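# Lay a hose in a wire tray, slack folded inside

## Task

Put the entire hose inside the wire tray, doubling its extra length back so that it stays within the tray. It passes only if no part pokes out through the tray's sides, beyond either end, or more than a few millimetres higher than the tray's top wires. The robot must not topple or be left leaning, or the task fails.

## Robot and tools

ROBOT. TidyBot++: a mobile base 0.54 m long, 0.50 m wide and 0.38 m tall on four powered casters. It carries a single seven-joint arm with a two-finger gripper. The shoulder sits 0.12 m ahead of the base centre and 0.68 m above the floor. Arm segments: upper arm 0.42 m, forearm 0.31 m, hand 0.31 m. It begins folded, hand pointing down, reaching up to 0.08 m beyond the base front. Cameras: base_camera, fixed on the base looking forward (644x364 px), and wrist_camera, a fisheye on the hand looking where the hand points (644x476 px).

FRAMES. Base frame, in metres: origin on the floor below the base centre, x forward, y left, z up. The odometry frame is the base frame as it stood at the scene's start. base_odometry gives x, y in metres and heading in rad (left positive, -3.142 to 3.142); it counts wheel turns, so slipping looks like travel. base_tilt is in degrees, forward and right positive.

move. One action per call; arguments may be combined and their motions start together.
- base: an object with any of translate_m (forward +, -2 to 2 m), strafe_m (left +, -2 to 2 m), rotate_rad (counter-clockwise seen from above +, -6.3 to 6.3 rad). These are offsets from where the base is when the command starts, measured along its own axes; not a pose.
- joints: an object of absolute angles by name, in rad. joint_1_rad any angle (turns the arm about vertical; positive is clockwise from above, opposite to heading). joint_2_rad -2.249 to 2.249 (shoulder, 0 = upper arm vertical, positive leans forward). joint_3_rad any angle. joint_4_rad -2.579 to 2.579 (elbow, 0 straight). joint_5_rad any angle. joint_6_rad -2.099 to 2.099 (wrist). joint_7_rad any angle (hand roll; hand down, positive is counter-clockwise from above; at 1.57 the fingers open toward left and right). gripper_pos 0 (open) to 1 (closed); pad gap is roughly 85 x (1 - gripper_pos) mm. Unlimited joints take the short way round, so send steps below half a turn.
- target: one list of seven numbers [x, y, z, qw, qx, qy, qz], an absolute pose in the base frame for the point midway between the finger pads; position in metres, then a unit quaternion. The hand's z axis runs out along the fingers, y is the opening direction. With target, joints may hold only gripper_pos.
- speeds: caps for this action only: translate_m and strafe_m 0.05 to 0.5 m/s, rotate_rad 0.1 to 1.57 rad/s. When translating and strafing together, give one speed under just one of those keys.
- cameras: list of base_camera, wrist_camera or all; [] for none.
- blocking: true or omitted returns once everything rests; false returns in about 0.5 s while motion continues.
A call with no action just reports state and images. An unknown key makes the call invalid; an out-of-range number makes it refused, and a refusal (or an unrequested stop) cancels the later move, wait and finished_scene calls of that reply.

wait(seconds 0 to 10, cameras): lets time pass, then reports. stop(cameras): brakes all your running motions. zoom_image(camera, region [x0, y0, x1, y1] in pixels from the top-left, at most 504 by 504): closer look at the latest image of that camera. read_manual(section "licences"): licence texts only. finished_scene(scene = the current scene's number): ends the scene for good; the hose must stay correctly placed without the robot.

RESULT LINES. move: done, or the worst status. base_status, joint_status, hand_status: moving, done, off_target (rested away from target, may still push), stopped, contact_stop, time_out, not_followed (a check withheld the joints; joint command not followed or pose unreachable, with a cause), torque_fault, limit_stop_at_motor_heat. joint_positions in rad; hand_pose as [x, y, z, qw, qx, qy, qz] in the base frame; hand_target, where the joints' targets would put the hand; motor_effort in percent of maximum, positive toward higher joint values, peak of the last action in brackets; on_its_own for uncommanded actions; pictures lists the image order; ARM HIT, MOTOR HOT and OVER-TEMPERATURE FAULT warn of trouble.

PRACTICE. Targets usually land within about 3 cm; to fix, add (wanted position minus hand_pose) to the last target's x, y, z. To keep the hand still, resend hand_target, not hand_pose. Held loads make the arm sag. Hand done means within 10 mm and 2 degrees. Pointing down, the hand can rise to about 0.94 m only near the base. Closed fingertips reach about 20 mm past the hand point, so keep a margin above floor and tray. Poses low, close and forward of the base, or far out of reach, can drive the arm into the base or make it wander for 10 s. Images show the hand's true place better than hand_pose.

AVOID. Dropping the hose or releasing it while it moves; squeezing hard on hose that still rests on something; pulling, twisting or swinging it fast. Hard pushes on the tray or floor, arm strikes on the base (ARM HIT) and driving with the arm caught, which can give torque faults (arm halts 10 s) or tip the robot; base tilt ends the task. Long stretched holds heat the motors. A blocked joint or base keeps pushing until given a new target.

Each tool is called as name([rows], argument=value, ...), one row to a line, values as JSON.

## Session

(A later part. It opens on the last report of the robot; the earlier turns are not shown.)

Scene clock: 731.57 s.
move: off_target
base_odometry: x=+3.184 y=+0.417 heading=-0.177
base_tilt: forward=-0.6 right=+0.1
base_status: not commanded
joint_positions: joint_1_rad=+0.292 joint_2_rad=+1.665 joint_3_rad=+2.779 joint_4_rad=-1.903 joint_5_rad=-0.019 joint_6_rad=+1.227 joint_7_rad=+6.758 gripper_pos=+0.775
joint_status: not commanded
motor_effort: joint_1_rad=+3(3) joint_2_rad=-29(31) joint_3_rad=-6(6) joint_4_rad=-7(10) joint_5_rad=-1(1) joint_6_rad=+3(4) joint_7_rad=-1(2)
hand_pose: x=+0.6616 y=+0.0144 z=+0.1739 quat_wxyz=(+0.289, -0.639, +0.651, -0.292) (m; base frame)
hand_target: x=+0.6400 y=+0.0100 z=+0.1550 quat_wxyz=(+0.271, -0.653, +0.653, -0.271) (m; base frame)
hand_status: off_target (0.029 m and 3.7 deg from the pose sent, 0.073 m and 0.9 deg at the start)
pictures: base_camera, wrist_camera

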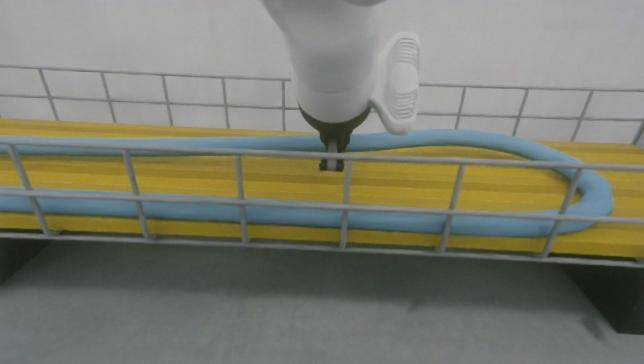

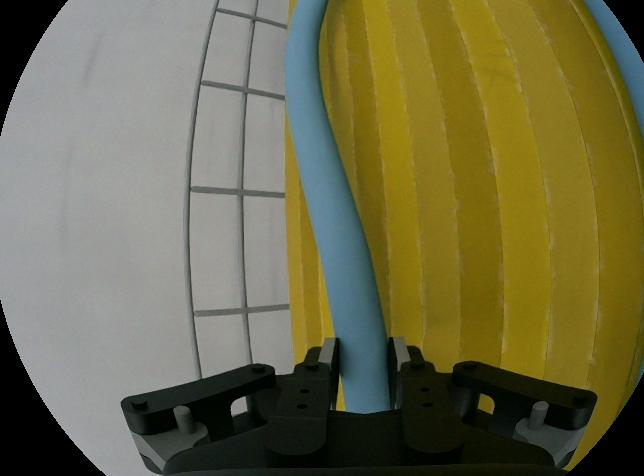

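move(target=[0.63, 0.0, 0.125, -0.2706, 0.6533, -0.6533, 0.2706])

move(joints={"gripper_pos": 0.5})

wait(seconds=1.5)

Scene clock: 735.90 s.
move: off_target
base_odometry: x=+3.184 y=+0.417 heading=-0.177
base_tilt: forward=-0.7 right=+0.1
base_status: not commanded
joint_positions: joint_1_rad=+0.348 joint_2_rad=+1.733 joint_3_rad=+2.762 joint_4_rad=-1.850 joint_5_rad=+0.053 joint_6_rad=+1.227 joint_7_rad=+6.804 gripper_pos=+0.775
joint_status: not commanded
motor_effort: joint_1_rad=+3(5) joint_2_rad=-28(30) joint_3_rad=-5(6) joint_4_rad=-6(9) joint_5_rad=-1(4) joint_6_rad=+3(4) joint_7_rad=-1(3)
hand_pose: x=+0.6628 y=+0.0090 z=+0.1542 quat_wxyz=(+0.299, -0.639, +0.644, -0.295) (m; base frame)
hand_target: x=+0.6300 y=+0.0000 z=+0.1250 quat_wxyz=(+0.271, -0.653, +0.653, -0.271) (m; base frame)
hand_status: off_target (0.045 m and 4.7 deg from the pose sent, 0.060 m and 3.7 deg at the start)
pictures: base_camera, wrist_camera

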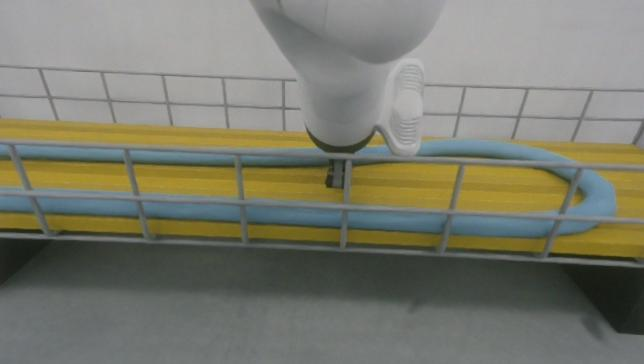

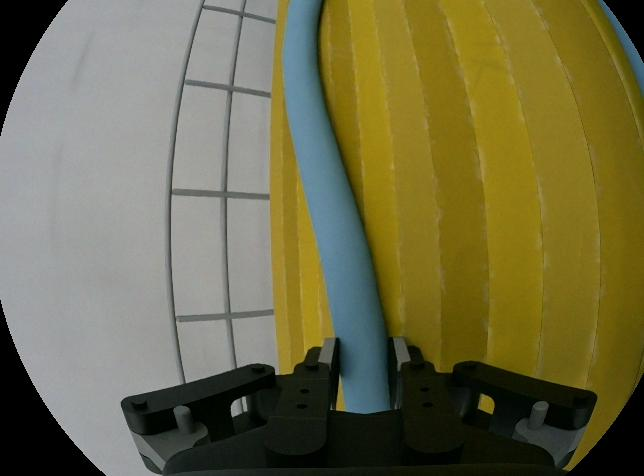

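Scene clock: 736.67 s.
move: done
base_odometry: x=+3.184 y=+0.417 heading=-0.177
base_tilt: forward=-0.7 right=+0.1
base_status: not commanded
joint_positions: joint_1_rad=+0.355 joint_2_rad=+1.727 joint_3_rad=+2.751 joint_4_rad=-1.847 joint_5_rad=+0.055 joint_6_rad=+1.227 joint_7_rad=+6.806 gripper_pos=+0.501
joint_status: all done
motor_effort: joint_1_rad=+2(4) joint_2_rad=-24(28) joint_3_rad=-2(4) joint_4_rad=-6(10) joint_5_rad=-2(3) joint_6_rad=-1(3) joint_7_rad=+1(1)
hand_pose: x=+0.6692 y=+0.0081 z=+0.1600 quat_wxyz=(+0.304, -0.634, +0.646, -0.298) (m; base frame)
hand_target: x=+0.6300 y=+0.0000 z=+0.1250 quat_wxyz=(+0.271, -0.653, +0.653, -0.271) (m; base frame)
hand_status: not commanded
pictures: base_camera, wrist_camera

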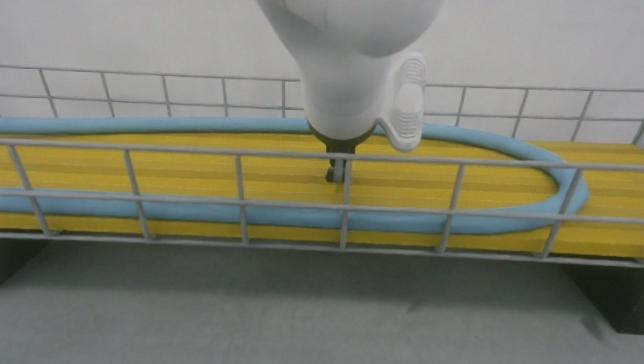

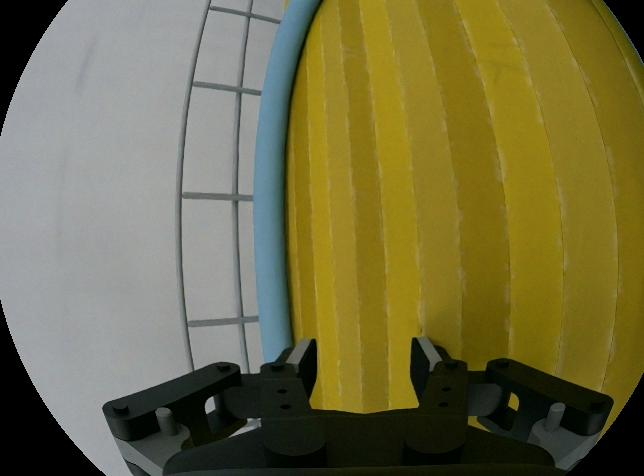

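Scene clock: 738.17 s.
base_odometry: x=+3.184 y=+0.417 heading=-0.177
base_tilt: forward=-0.7 right=+0.1
base_status: not commanded
joint_positions: joint_1_rad=+0.355 joint_2_rad=+1.727 joint_3_rad=+2.751 joint_4_rad=-1.847 joint_5_rad=+0.055 joint_6_rad=+1.227 joint_7_rad=+6.806 gripper_pos=+0.501
joint_status: all done
motor_effort: joint_1_rad=+2(4) joint_2_rad=-23(28) joint_3_rad=-2(4) joint_4_rad=-6(10) joint_5_rad=-2(3) joint_6_rad=-1(3) joint_7_rad=+0(1)
hand_pose: x=+0.6692 y=+0.0081 z=+0.1600 quat_wxyz=(+0.304, -0.634, +0.645, -0.298) (m; base frame)
hand_target: x=+0.6300 y=+0.0000 z=+0.1250 quat_wxyz=(+0.271, -0.653, +0.653, -0.271) (m; base frame)
hand_status: not commanded
wait: 1.50 s; at rest by 0.27 s
pictures: base_camera, wrist_camera

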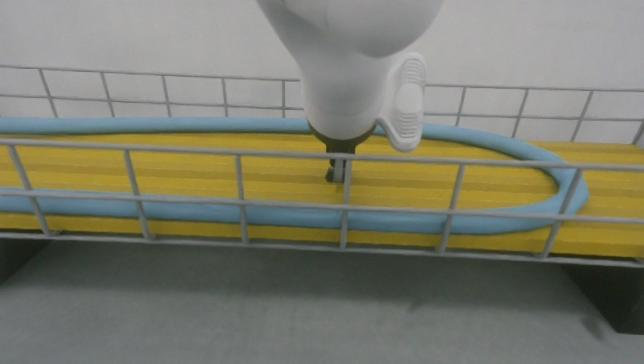

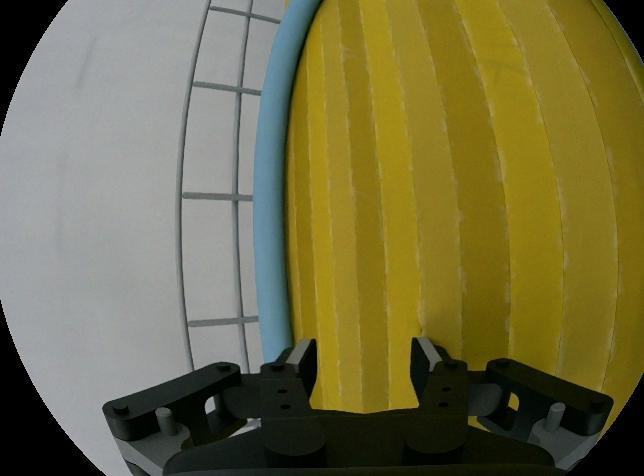

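move(target=[0.58, 0.0, 0.22, -0.2706, 0.6533, -0.6533, 0.2706])

move(target=[0.52, 0.0, 0.5, -0.2706, 0.6533, -0.6533, 0.2706])

move(target=[0.52, 0.0, 0.74, 0, 0.707, -0.707, 0])

Scene clock: 749.10 s.
move: off_target
base_odometry: x=+3.184 y=+0.417 heading=-0.177
base_tilt: forward=-0.6 right=+0.1
base_status: not commanded
joint_positions: joint_1_rad=+0.370 joint_2_rad=+1.655 joint_3_rad=+2.755 joint_4_rad=-2.073 joint_5_rad=+0.050 joint_6_rad=+1.331 joint_7_rad=+6.806 gripper_pos=+0.500
joint_status: not commanded
motor_effort: joint_1_rad=+4(5) joint_2_rad=-41(41) joint_3_rad=-7(9) joint_4_rad=-34(35) joint_5_rad=+0(4) joint_6_rad=+6(7) joint_7_rad=+1(2)
hand_pose: x=+0.6189 y=+0.0182 z=+0.2021 quat_wxyz=(+0.301, -0.645, +0.646, -0.275) (m; base frame)
hand_target: x=+0.5800 y=+0.0000 z=+0.2200 quat_wxyz=(+0.271, -0.653, +0.653, -0.271) (m; base frame)
hand_status: off_target (0.047 m and 3.8 deg from the pose sent, 0.108 m and 5.5 deg at the start)
pictures: base_camera, wrist_camera

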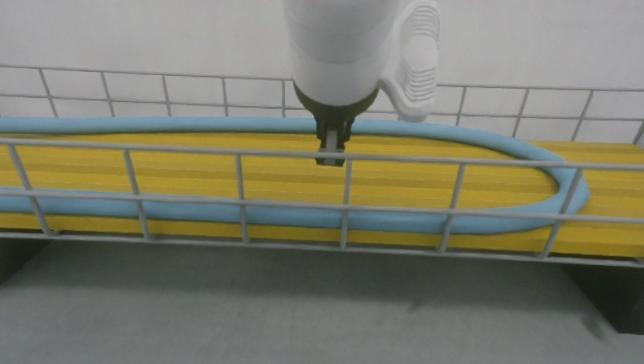

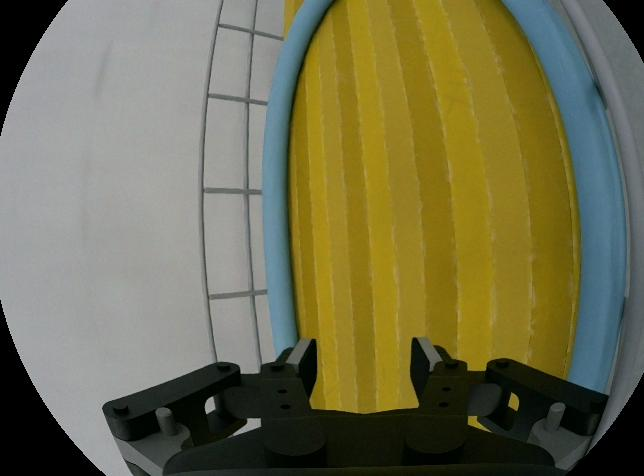

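Scene clock: 752.13 s.
move: off_target
base_odometry: x=+3.185 y=+0.417 heading=-0.176
base_tilt: forward=+9.3 right=+0.2
base_status: not commanded
joint_positions: joint_1_rad=+0.232 joint_2_rad=+1.394 joint_3_rad=+2.869 joint_4_rad=-2.221 joint_5_rad=-0.119 joint_6_rad=+1.051 joint_7_rad=+6.546 gripper_pos=+0.501
joint_status: not commanded
motor_effort: joint_1_rad=+4(10) joint_2_rad=-91(91) joint_3_rad=-18(20) joint_4_rad=-79(96) joint_5_rad=-2(4) joint_6_rad=+1(19) joint_7_rad=+1(4)
hand_pose: x=+0.5701 y=+0.0107 z=+0.2306 quat_wxyz=(+0.223, -0.645, +0.706, -0.190) (m; base frame)
hand_target: x=+0.5867 y=-0.0028 z=+0.5253 quat_wxyz=(+0.310, -0.626, +0.643, -0.314) (m; base frame)
hand_status: off_target (0.274 m and 12.4 deg from the pose sent, 0.314 m and 3.8 deg at the start; a joint's target at an end of its range on 60 of 60 steps)
pictures: base_camera, wrist_camera

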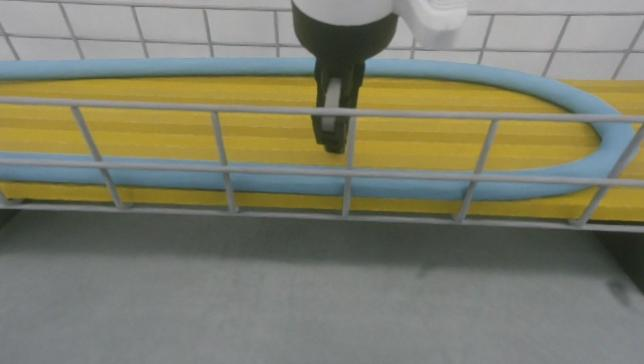

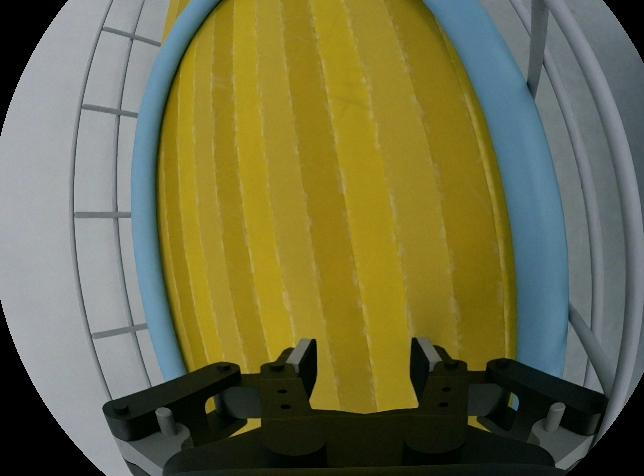

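Scene clock: 755.40 s.
move: off_target
TORQUE WARNING: joint_2_rad reached its warning level (56.7 N m). A warning alone does not stop the arm.
base_odometry: x=+3.185 y=+0.417 heading=-0.176
base_tilt: forward=-0.7 right=+0.2
base_status: not commanded
joint_positions: joint_1_rad=-0.143 joint_2_rad=+0.226 joint_3_rad=+3.336 joint_4_rad=-1.500 joint_5_rad=-0.083 joint_6_rad=-1.375 joint_7_rad=+6.396 gripper_pos=+0.500
joint_status: not commanded
motor_effort: joint_1_rad=+0(27) joint_2_rad=-25(91) joint_3_rad=+0(19) joint_4_rad=+17(81) joint_5_rad=+0(4) joint_6_rad=+0(14) joint_7_rad=+0(2)
hand_pose: x=+0.5396 y=+0.0095 z=+0.7333 quat_wxyz=(+0.029, -0.725, +0.688, -0.005) (m; base frame)
hand_target: x=+0.5200 y=+0.0000 z=+0.7400 quat_wxyz=(+0.000, -0.707, +0.707, +0.000) (m; base frame)
hand_status: off_target (0.023 m and 4.5 deg from the pose sent, 0.512 m and 34.4 deg at the start)
pictures: base_camera, wrist_camera

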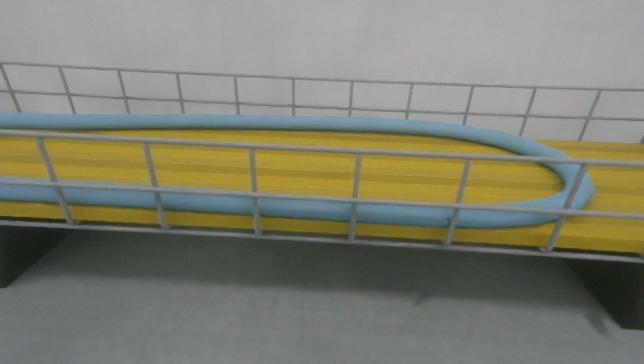

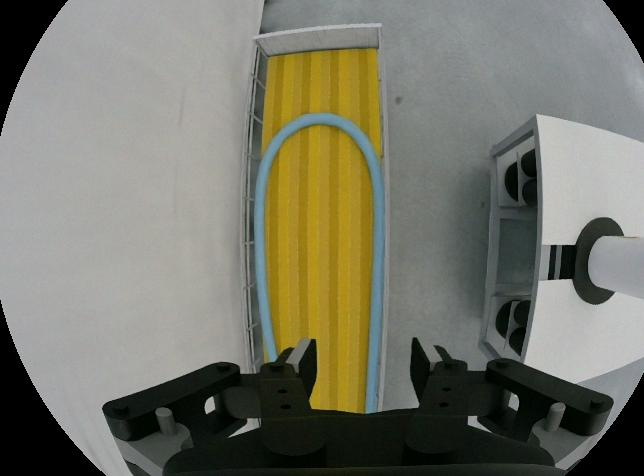

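move(base={"strafe_m": 0.6, "translate_m": -0.12}, target=[0.52, 0.0, 0.74, 0, 0.707, 0.707, 0])

Scene clock: 760.23 s.
move: off_target
base_odometry: x=+3.172 y=+1.029 heading=-0.176
base_tilt: forward=-0.7 right=+0.1
base_status: done
joint_positions: joint_1_rad=+0.118 joint_2_rad=+0.226 joint_3_rad=+2.990 joint_4_rad=-1.490 joint_5_rad=+0.003 joint_6_rad=-1.380 joint_7_rad=+9.327 gripper_pos=+0.500
joint_status: not commanded
motor_effort: joint_1_rad=+0(3) joint_2_rad=-24(27) joint_3_rad=-2(2) joint_4_rad=+17(18) joint_5_rad=+0(1) joint_6_rad=+0(1) joint_7_rad=+0(1)
hand_pose: x=+0.5365 y=+0.0112 z=+0.7367 quat_wxyz=(-0.004, -0.730, -0.682, -0.028) (m; base frame)
hand_target: x=+0.5200 y=+0.0000 z=+0.7400 quat_wxyz=(+0.000, -0.707, -0.707, +0.000) (m; base frame)
hand_status: off_target (0.020 m and 5.1 deg from the pose sent, 0.023 m and 177.0 deg at the start)
pictures: base_camera, wrist_camera

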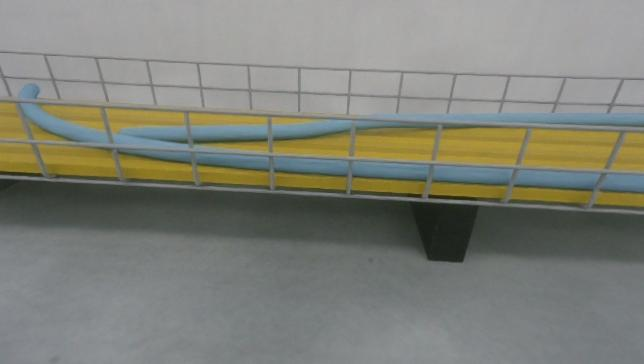

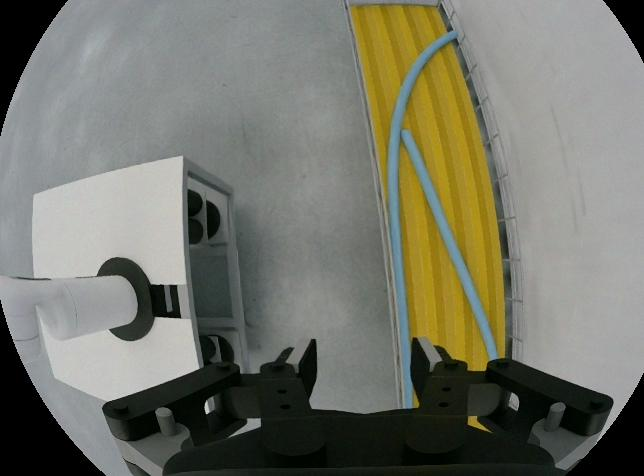

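move(base={"strafe_m": 0.5, "translate_m": -0.08})

zoom_image(camera="base_camera", region=[140, 30, 400, 210])

zoom_image(camera="wrist_camera", region=[340, 100, 560, 360])

Scene clock: 764.80 s.
move: done
base_odometry: x=+3.180 y=+1.535 heading=-0.176
base_tilt: forward=-0.7 right=+0.1
base_status: done
joint_positions: joint_1_rad=+0.125 joint_2_rad=+0.226 joint_3_rad=+2.980 joint_4_rad=-1.489 joint_5_rad=+0.010 joint_6_rad=-1.380 joint_7_rad=+9.328 gripper_pos=+0.500
joint_status: not commanded
motor_effort: joint_1_rad=+0(2) joint_2_rad=-24(26) joint_3_rad=-1(4) joint_4_rad=+17(18) joint_5_rad=+0(1) joint_6_rad=+0(1) joint_7_rad=+0(1)
hand_pose: x=+0.5367 y=+0.0097 z=+0.7370 quat_wxyz=(-0.006, -0.729, -0.684, -0.027) (m; base frame)
hand_target: x=+0.5200 y=+0.0000 z=+0.7400 quat_wxyz=(+0.000, -0.707, -0.707, +0.000) (m; base frame)
hand_status: not commanded
pictures: base_camera, wrist_camera

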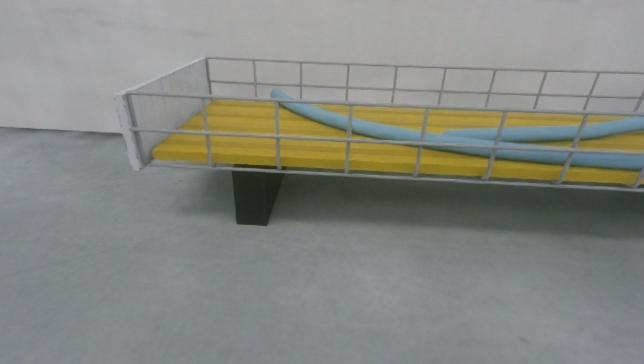

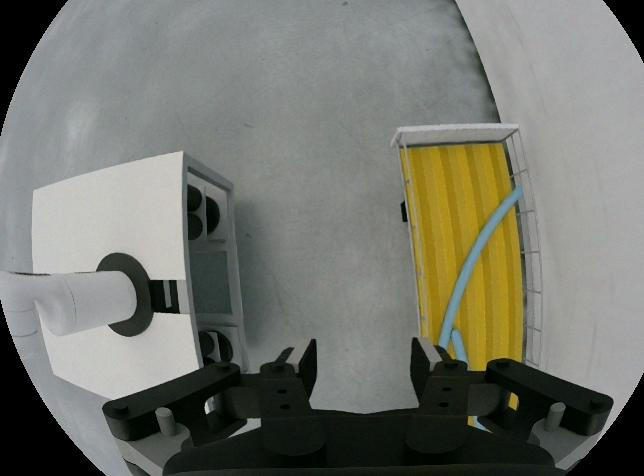

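Scaled by 1.938.

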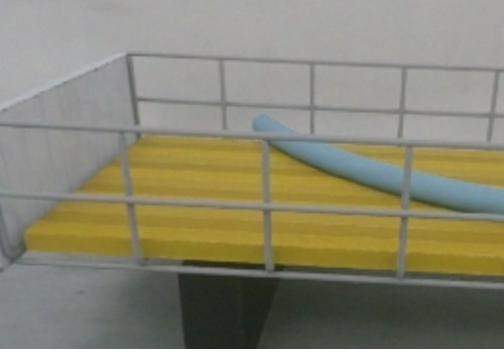

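Scaled by 1.938.

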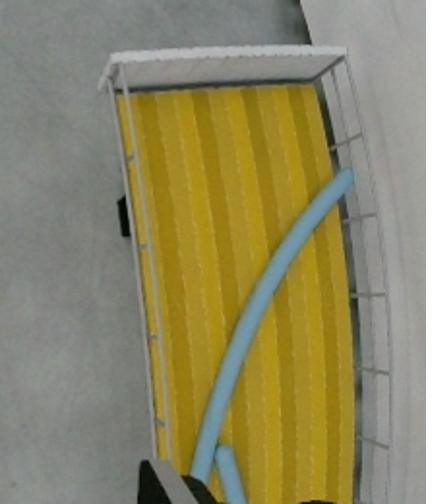

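move(base={"translate_m": 0.27}, target=[0.60, 0.0, 0.70, 0, 0.872, 0.489, 0])

Scene clock: 776.63 s.
move: off_target
base_odometry: x=+3.446 y=+1.488 heading=-0.176
base_tilt: forward=-0.7 right=+0.1
base_status: done
joint_positions: joint_1_rad=+0.123 joint_2_rad=+0.446 joint_3_rad=+2.980 joint_4_rad=-1.324 joint_5_rad=+0.029 joint_6_rad=-1.381 joint_7_rad=+8.885 gripper_pos=+0.500
joint_status: not commanded
motor_effort: joint_1_rad=-1(2) joint_2_rad=-32(36) joint_3_rad=-2(3) joint_4_rad=+17(19) joint_5_rad=+0(1) joint_6_rad=-1(1) joint_7_rad=+1(1)
hand_pose: x=+0.6043 y=+0.0029 z=+0.6911 quat_wxyz=(+0.019, -0.863, -0.505, -0.008) (m; base frame)
hand_target: x=+0.6000 y=+0.0000 z=+0.7000 quat_wxyz=(+0.000, -0.872, -0.489, +0.000) (m; base frame)
hand_status: off_target (0.010 m and 3.1 deg from the pose sent, 0.074 m and 28.0 deg at the start)
pictures: base_camera, wrist_camera

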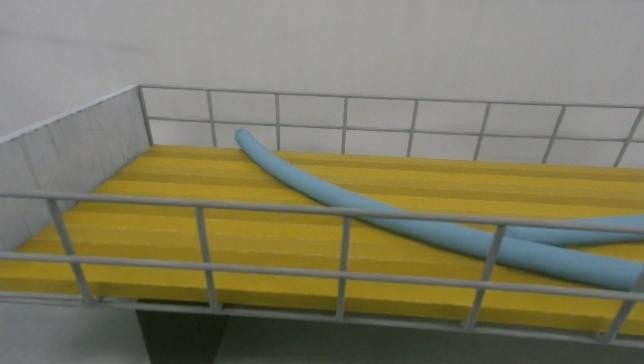

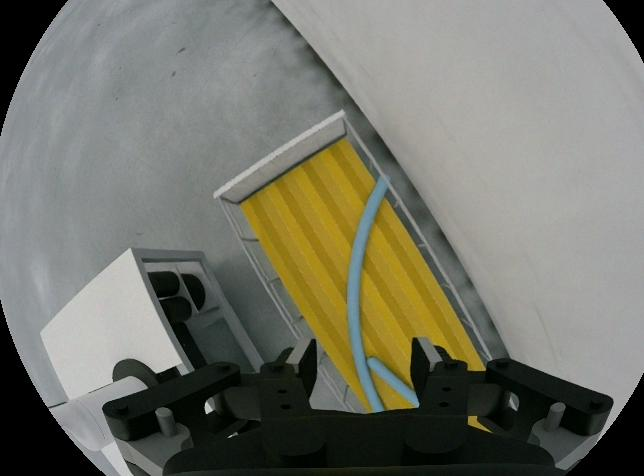

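move(target=[0.66, 0.08, 0.32, 0, 0.93, 0.367, 0])

move(joints={"gripper_pos": 0.35})

Scene clock: 782.43 s.
move: off_target
base_odometry: x=+3.446 y=+1.488 heading=-0.176
base_tilt: forward=-0.7 right=+0.1
base_status: not commanded
joint_positions: joint_1_rad=-0.048 joint_2_rad=+1.076 joint_3_rad=+2.986 joint_4_rad=-1.454 joint_5_rad=+0.160 joint_6_rad=-0.682 joint_7_rad=+8.372 gripper_pos=+0.500
joint_status: not commanded
motor_effort: joint_1_rad=+0(2) joint_2_rad=-43(47) joint_3_rad=-4(5) joint_4_rad=+10(17) joint_5_rad=+0(1) joint_6_rad=-1(2) joint_7_rad=+0(1)
hand_pose: x=+0.6443 y=+0.0846 z=+0.3185 quat_wxyz=(+0.025, -0.926, -0.376, +0.024) (m; base frame)
hand_target: x=+0.6600 y=+0.0800 z=+0.3200 quat_wxyz=(+0.000, -0.930, -0.367, +0.000) (m; base frame)
hand_status: off_target (0.016 m and 4.1 deg from the pose sent, 0.383 m and 17.8 deg at the start)
pictures: base_camera, wrist_camera

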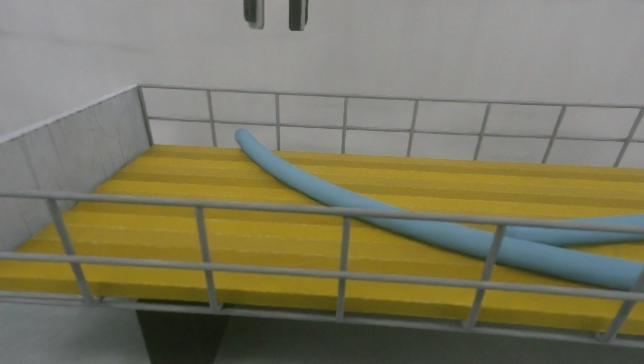

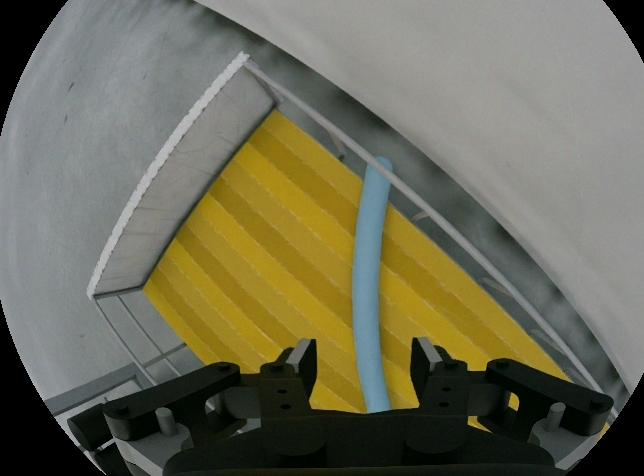

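Scene clock: 783.00 s.
move: done
base_odometry: x=+3.446 y=+1.488 heading=-0.176
base_tilt: forward=-0.7 right=+0.1
base_status: not commanded
joint_positions: joint_1_rad=-0.048 joint_2_rad=+1.076 joint_3_rad=+2.986 joint_4_rad=-1.454 joint_5_rad=+0.161 joint_6_rad=-0.681 joint_7_rad=+8.371 gripper_pos=+0.350
joint_status: all done
motor_effort: joint_1_rad=+0(1) joint_2_rad=-43(43) joint_3_rad=-4(4) joint_4_rad=+10(10) joint_5_rad=+1(1) joint_6_rad=-1(1) joint_7_rad=+0(1)
hand_pose: x=+0.6447 y=+0.0847 z=+0.3185 quat_wxyz=(+0.025, -0.926, -0.376, +0.023) (m; base frame)
hand_target: x=+0.6600 y=+0.0800 z=+0.3200 quat_wxyz=(+0.000, -0.930, -0.367, +0.000) (m; base frame)
hand_status: not commanded
pictures: base_camera, wrist_camera

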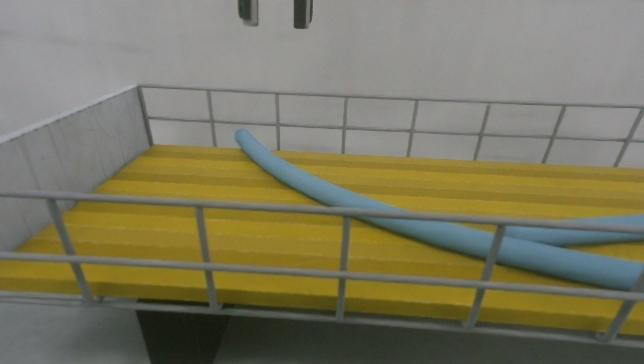

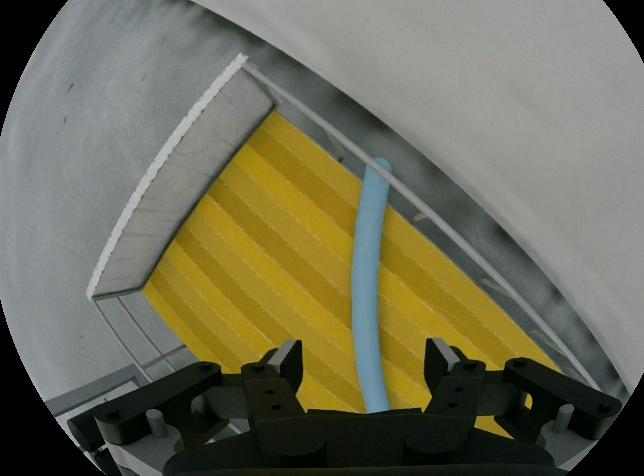

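move(target=[0.675, 0.075, 0.145, 0, 0.93, 0.367, 0])

Scene clock: 786.40 s.
move: off_target
base_odometry: x=+3.446 y=+1.488 heading=-0.176
base_tilt: forward=-0.7 right=+0.1
base_status: not commanded
joint_positions: joint_1_rad=-0.052 joint_2_rad=+1.452 joint_3_rad=+3.012 joint_4_rad=-1.230 joint_5_rad=+0.190 joint_6_rad=-0.540 joint_7_rad=+8.370 gripper_pos=+0.350
joint_status: not commanded
motor_effort: joint_1_rad=+0(1) joint_2_rad=-45(48) joint_3_rad=-4(5) joint_4_rad=+7(11) joint_5_rad=+0(2) joint_6_rad=-1(5) joint_7_rad=+0(1)
hand_pose: x=+0.6501 y=+0.0767 z=+0.1439 quat_wxyz=(+0.026, -0.929, -0.368, +0.029) (m; base frame)
hand_target: x=+0.6750 y=+0.0750 z=+0.1450 quat_wxyz=(+0.000, -0.930, -0.367, +0.000) (m; base frame)
hand_status: off_target (0.025 m and 4.5 deg from the pose sent, 0.176 m and 4.1 deg at the start)
pictures: base_camera, wrist_camera

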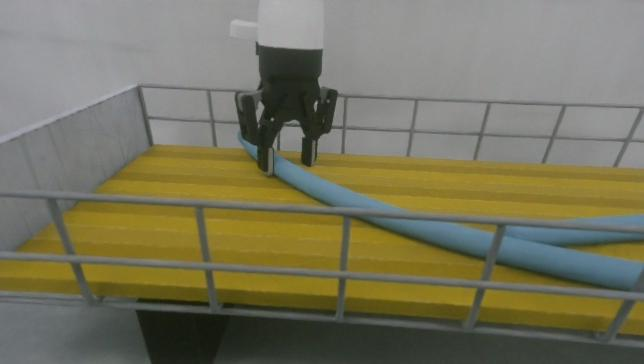

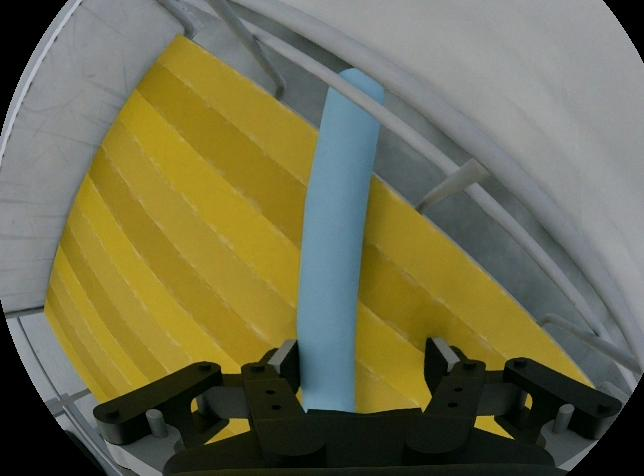

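move(joints={"gripper_pos": 0.9})

move(target=[0.61, 0.035, 0.16, 0, 0.93, 0.367, 0])

move(target=[0.60, 0.04, 0.16, 0, 0.82, 0.572, 0])

Scene clock: 789.23 s.
move: off_target
base_odometry: x=+3.446 y=+1.488 heading=-0.176
base_tilt: forward=-0.7 right=+0.1
base_status: not commanded
joint_positions: joint_1_rad=-0.053 joint_2_rad=+1.446 joint_3_rad=+3.013 joint_4_rad=-1.225 joint_5_rad=+0.191 joint_6_rad=-0.540 joint_7_rad=+8.368 gripper_pos=+0.763
joint_status: gripper_pos off_target (ended at +0.763, target +0.900)
motor_effort: joint_1_rad=-1(1) joint_2_rad=-42(45) joint_3_rad=-4(5) joint_4_rad=+8(9) joint_5_rad=+1(1) joint_6_rad=+1(2) joint_7_rad=+1(1)
hand_pose: x=+0.6562 y=+0.0764 z=+0.1472 quat_wxyz=(+0.023, -0.929, -0.368, +0.024) (m; base frame)
hand_target: x=+0.6750 y=+0.0750 z=+0.1450 quat_wxyz=(+0.000, -0.930, -0.367, +0.000) (m; base frame)
hand_status: not commanded
pictures: base_camera, wrist_camera

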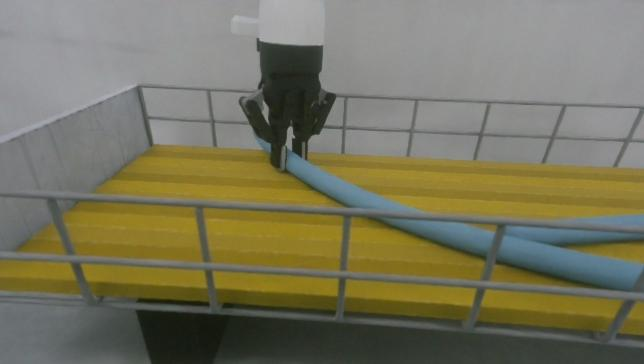

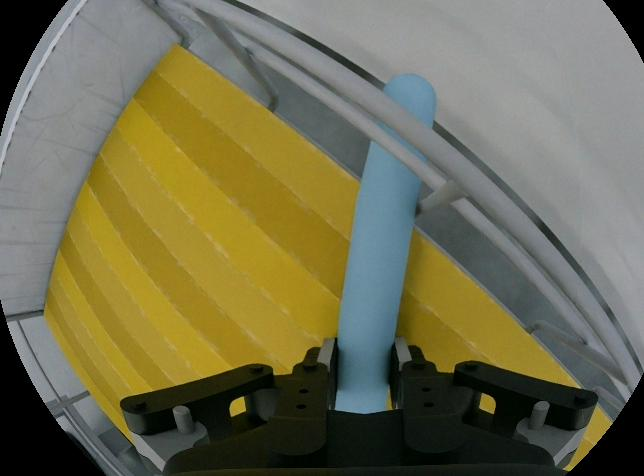

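Scene clock: 790.63 s.
move: off_target
base_odometry: x=+3.446 y=+1.488 heading=-0.176
base_tilt: forward=-0.7 right=+0.1
base_status: not commanded
joint_positions: joint_1_rad=-0.053 joint_2_rad=+1.369 joint_3_rad=+3.014 joint_4_rad=-1.496 joint_5_rad=+0.268 joint_6_rad=-0.312 joint_7_rad=+8.322 gripper_pos=+0.763
joint_status: not commanded
motor_effort: joint_1_rad=+4(5) joint_2_rad=-40(42) joint_3_rad=+3(4) joint_4_rad=+2(9) joint_5_rad=+3(3) joint_6_rad=-4(5) joint_7_rad=+1(2)
hand_pose: x=+0.6048 y=+0.0800 z=+0.1567 quat_wxyz=(+0.024, -0.920, -0.391, +0.004) (m; base frame)
hand_target: x=+0.6100 y=+0.0350 z=+0.1600 quat_wxyz=(+0.000, -0.930, -0.367, +0.000) (m; base frame)
hand_status: off_target (0.045 m and 4.1 deg from the pose sent, 0.063 m and 3.8 deg at the start)
pictures: base_camera, wrist_camera

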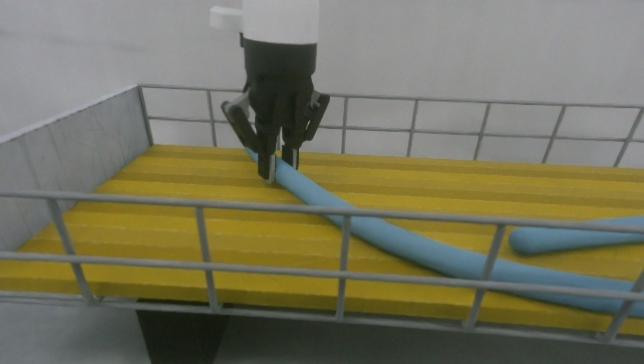

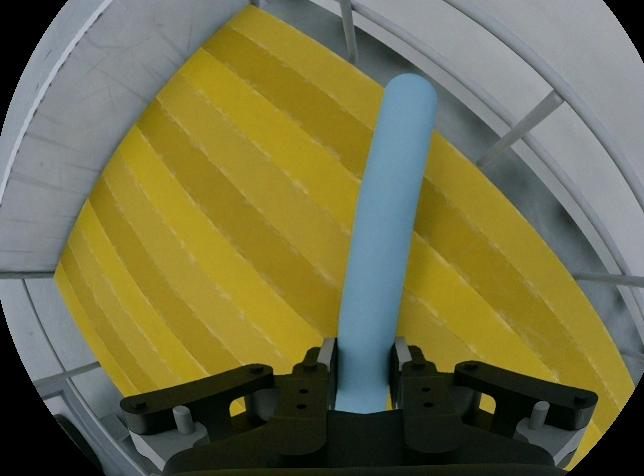

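Scene clock: 791.70 s.
move: off_target
base_odometry: x=+3.446 y=+1.488 heading=-0.176
base_tilt: forward=-0.6 right=+0.1
base_status: not commanded
joint_positions: joint_1_rad=-0.039 joint_2_rad=+1.367 joint_3_rad=+2.979 joint_4_rad=-1.542 joint_5_rad=+0.487 joint_6_rad=-0.297 joint_7_rad=+8.495 gripper_pos=+0.763
joint_status: not commanded
motor_effort: joint_1_rad=+4(5) joint_2_rad=-40(41) joint_3_rad=+2(4) joint_4_rad=+2(4) joint_5_rad=+3(4) joint_6_rad=-4(5) joint_7_rad=+1(2)
hand_pose: x=+0.5902 y=+0.0771 z=+0.1559 quat_wxyz=(+0.017, -0.829, -0.559, +0.007) (m; base frame)
hand_target: x=+0.6000 y=+0.0400 z=+0.1600 quat_wxyz=(+0.000, -0.820, -0.572, +0.000) (m; base frame)
hand_status: off_target (0.039 m and 2.8 deg from the pose sent, 0.040 m and 23.9 deg at the start)
pictures: base_camera, wrist_camera

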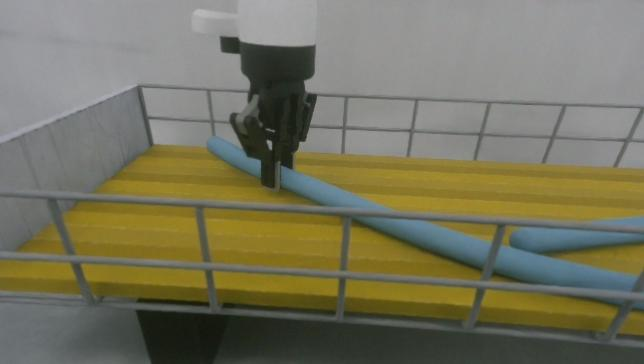

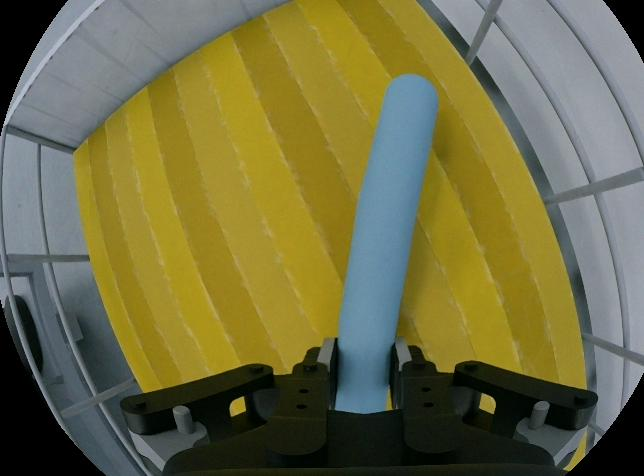

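move(target=[0.57, 0.0, 0.155, 0, 0.74, 0.672, 0])

move(target=[0.565, 0.0, 0.13, 0, 0.74, 0.672, 0])

move(joints={"gripper_pos": 0.4})

Scene clock: 795.50 s.
move: off_target
base_odometry: x=+3.446 y=+1.488 heading=-0.176
base_tilt: forward=-0.7 right=+0.1
base_status: not commanded
joint_positions: joint_1_rad=+0.046 joint_2_rad=+1.366 joint_3_rad=+2.980 joint_4_rad=-1.653 joint_5_rad=+0.674 joint_6_rad=-0.213 joint_7_rad=+8.598 gripper_pos=+0.763
joint_status: not commanded
motor_effort: joint_1_rad=+3(6) joint_2_rad=-39(40) joint_3_rad=+2(4) joint_4_rad=+2(3) joint_5_rad=+3(3) joint_6_rad=-3(6) joint_7_rad=+1(2)
hand_pose: x=+0.5569 y=+0.0393 z=+0.1504 quat_wxyz=(+0.024, -0.765, -0.644, +0.007) (m; base frame)
hand_target: x=+0.5700 y=+0.0000 z=+0.1550 quat_wxyz=(+0.000, -0.740, -0.672, +0.000) (m; base frame)
hand_status: off_target (0.042 m and 5.1 deg from the pose sent, 0.080 m and 16.7 deg at the start)
pictures: base_camera, wrist_camera

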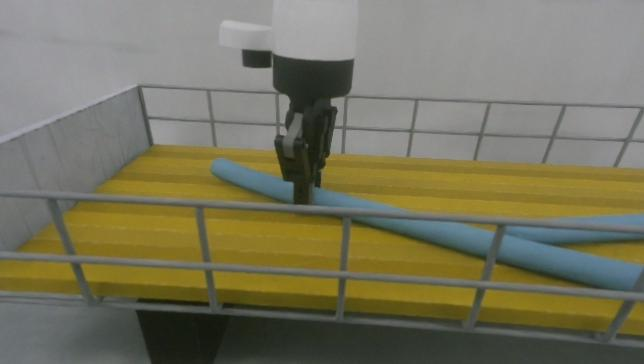

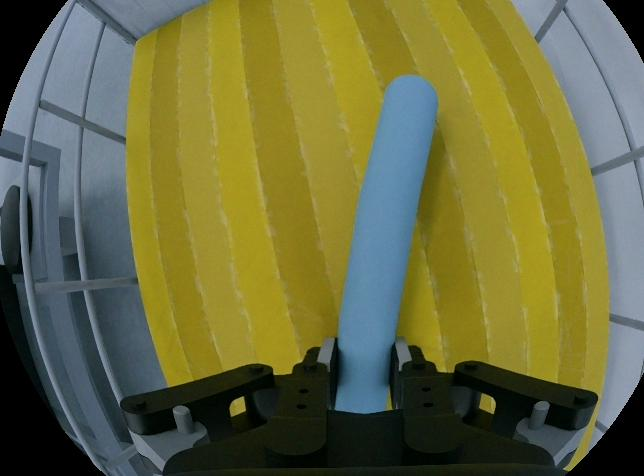

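Scene clock: 796.27 s.
move: off_target
base_odometry: x=+3.446 y=+1.488 heading=-0.176
base_tilt: forward=-0.8 right=+0.1
base_status: not commanded
joint_positions: joint_1_rad=+0.046 joint_2_rad=+1.371 joint_3_rad=+2.983 joint_4_rad=-1.653 joint_5_rad=+0.679 joint_6_rad=-0.193 joint_7_rad=+8.598 gripper_pos=+0.763
joint_status: not commanded
motor_effort: joint_1_rad=+4(5) joint_2_rad=-32(39) joint_3_rad=+4(6) joint_4_rad=+6(8) joint_5_rad=+4(4) joint_6_rad=-1(4) joint_7_rad=+2(2)
hand_pose: x=+0.5591 y=+0.0410 z=+0.1480 quat_wxyz=(+0.023, -0.763, -0.646, +0.000) (m; base frame)
hand_target: x=+0.5650 y=+0.0000 z=+0.1300 quat_wxyz=(+0.000, -0.740, -0.672, +0.000) (m; base frame)
hand_status: off_target (0.045 m and 4.8 deg from the pose sent, 0.045 m and 5.1 deg at the start)
pictures: base_camera, wrist_camera

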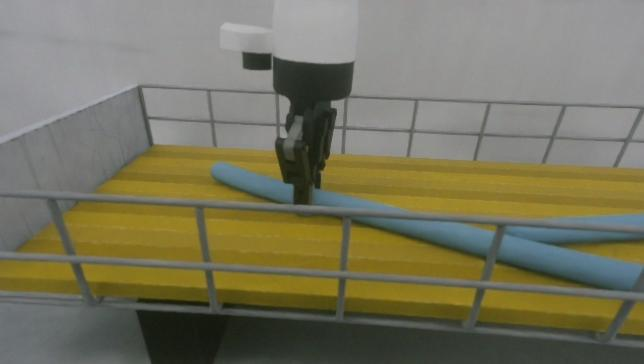

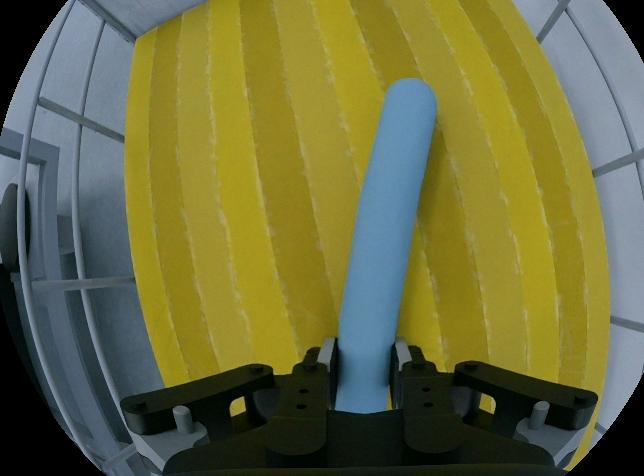

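Scene clock: 797.10 s.
move: done
base_odometry: x=+3.446 y=+1.488 heading=-0.176
base_tilt: forward=-0.7 right=+0.1
base_status: not commanded
joint_positions: joint_1_rad=+0.046 joint_2_rad=+1.379 joint_3_rad=+3.005 joint_4_rad=-1.652 joint_5_rad=+0.701 joint_6_rad=-0.182 joint_7_rad=+8.602 gripper_pos=+0.400
joint_status: all done
motor_effort: joint_1_rad=+3(5) joint_2_rad=-34(36) joint_3_rad=+2(6) joint_4_rad=+4(8) joint_5_rad=+1(4) joint_6_rad=-1(2) joint_7_rad=+0(3)
hand_pose: x=+0.5590 y=+0.0289 z=+0.1431 quat_wxyz=(+0.015, -0.757, -0.654, +0.004) (m; base frame)
hand_target: x=+0.5650 y=+0.0000 z=+0.1300 quat_wxyz=(+0.000, -0.740, -0.672, +0.000) (m; base frame)
hand_status: not commanded
pictures: base_camera, wrist_camera

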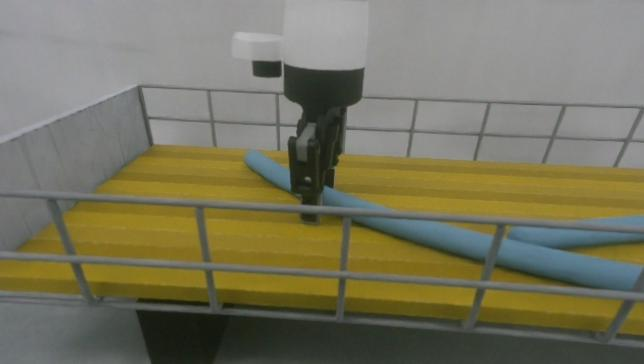

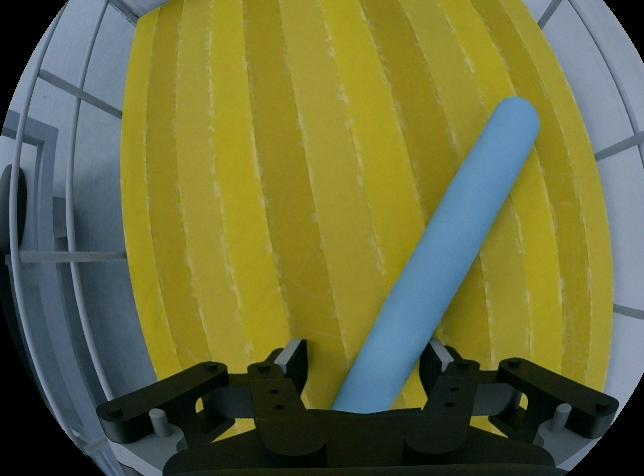

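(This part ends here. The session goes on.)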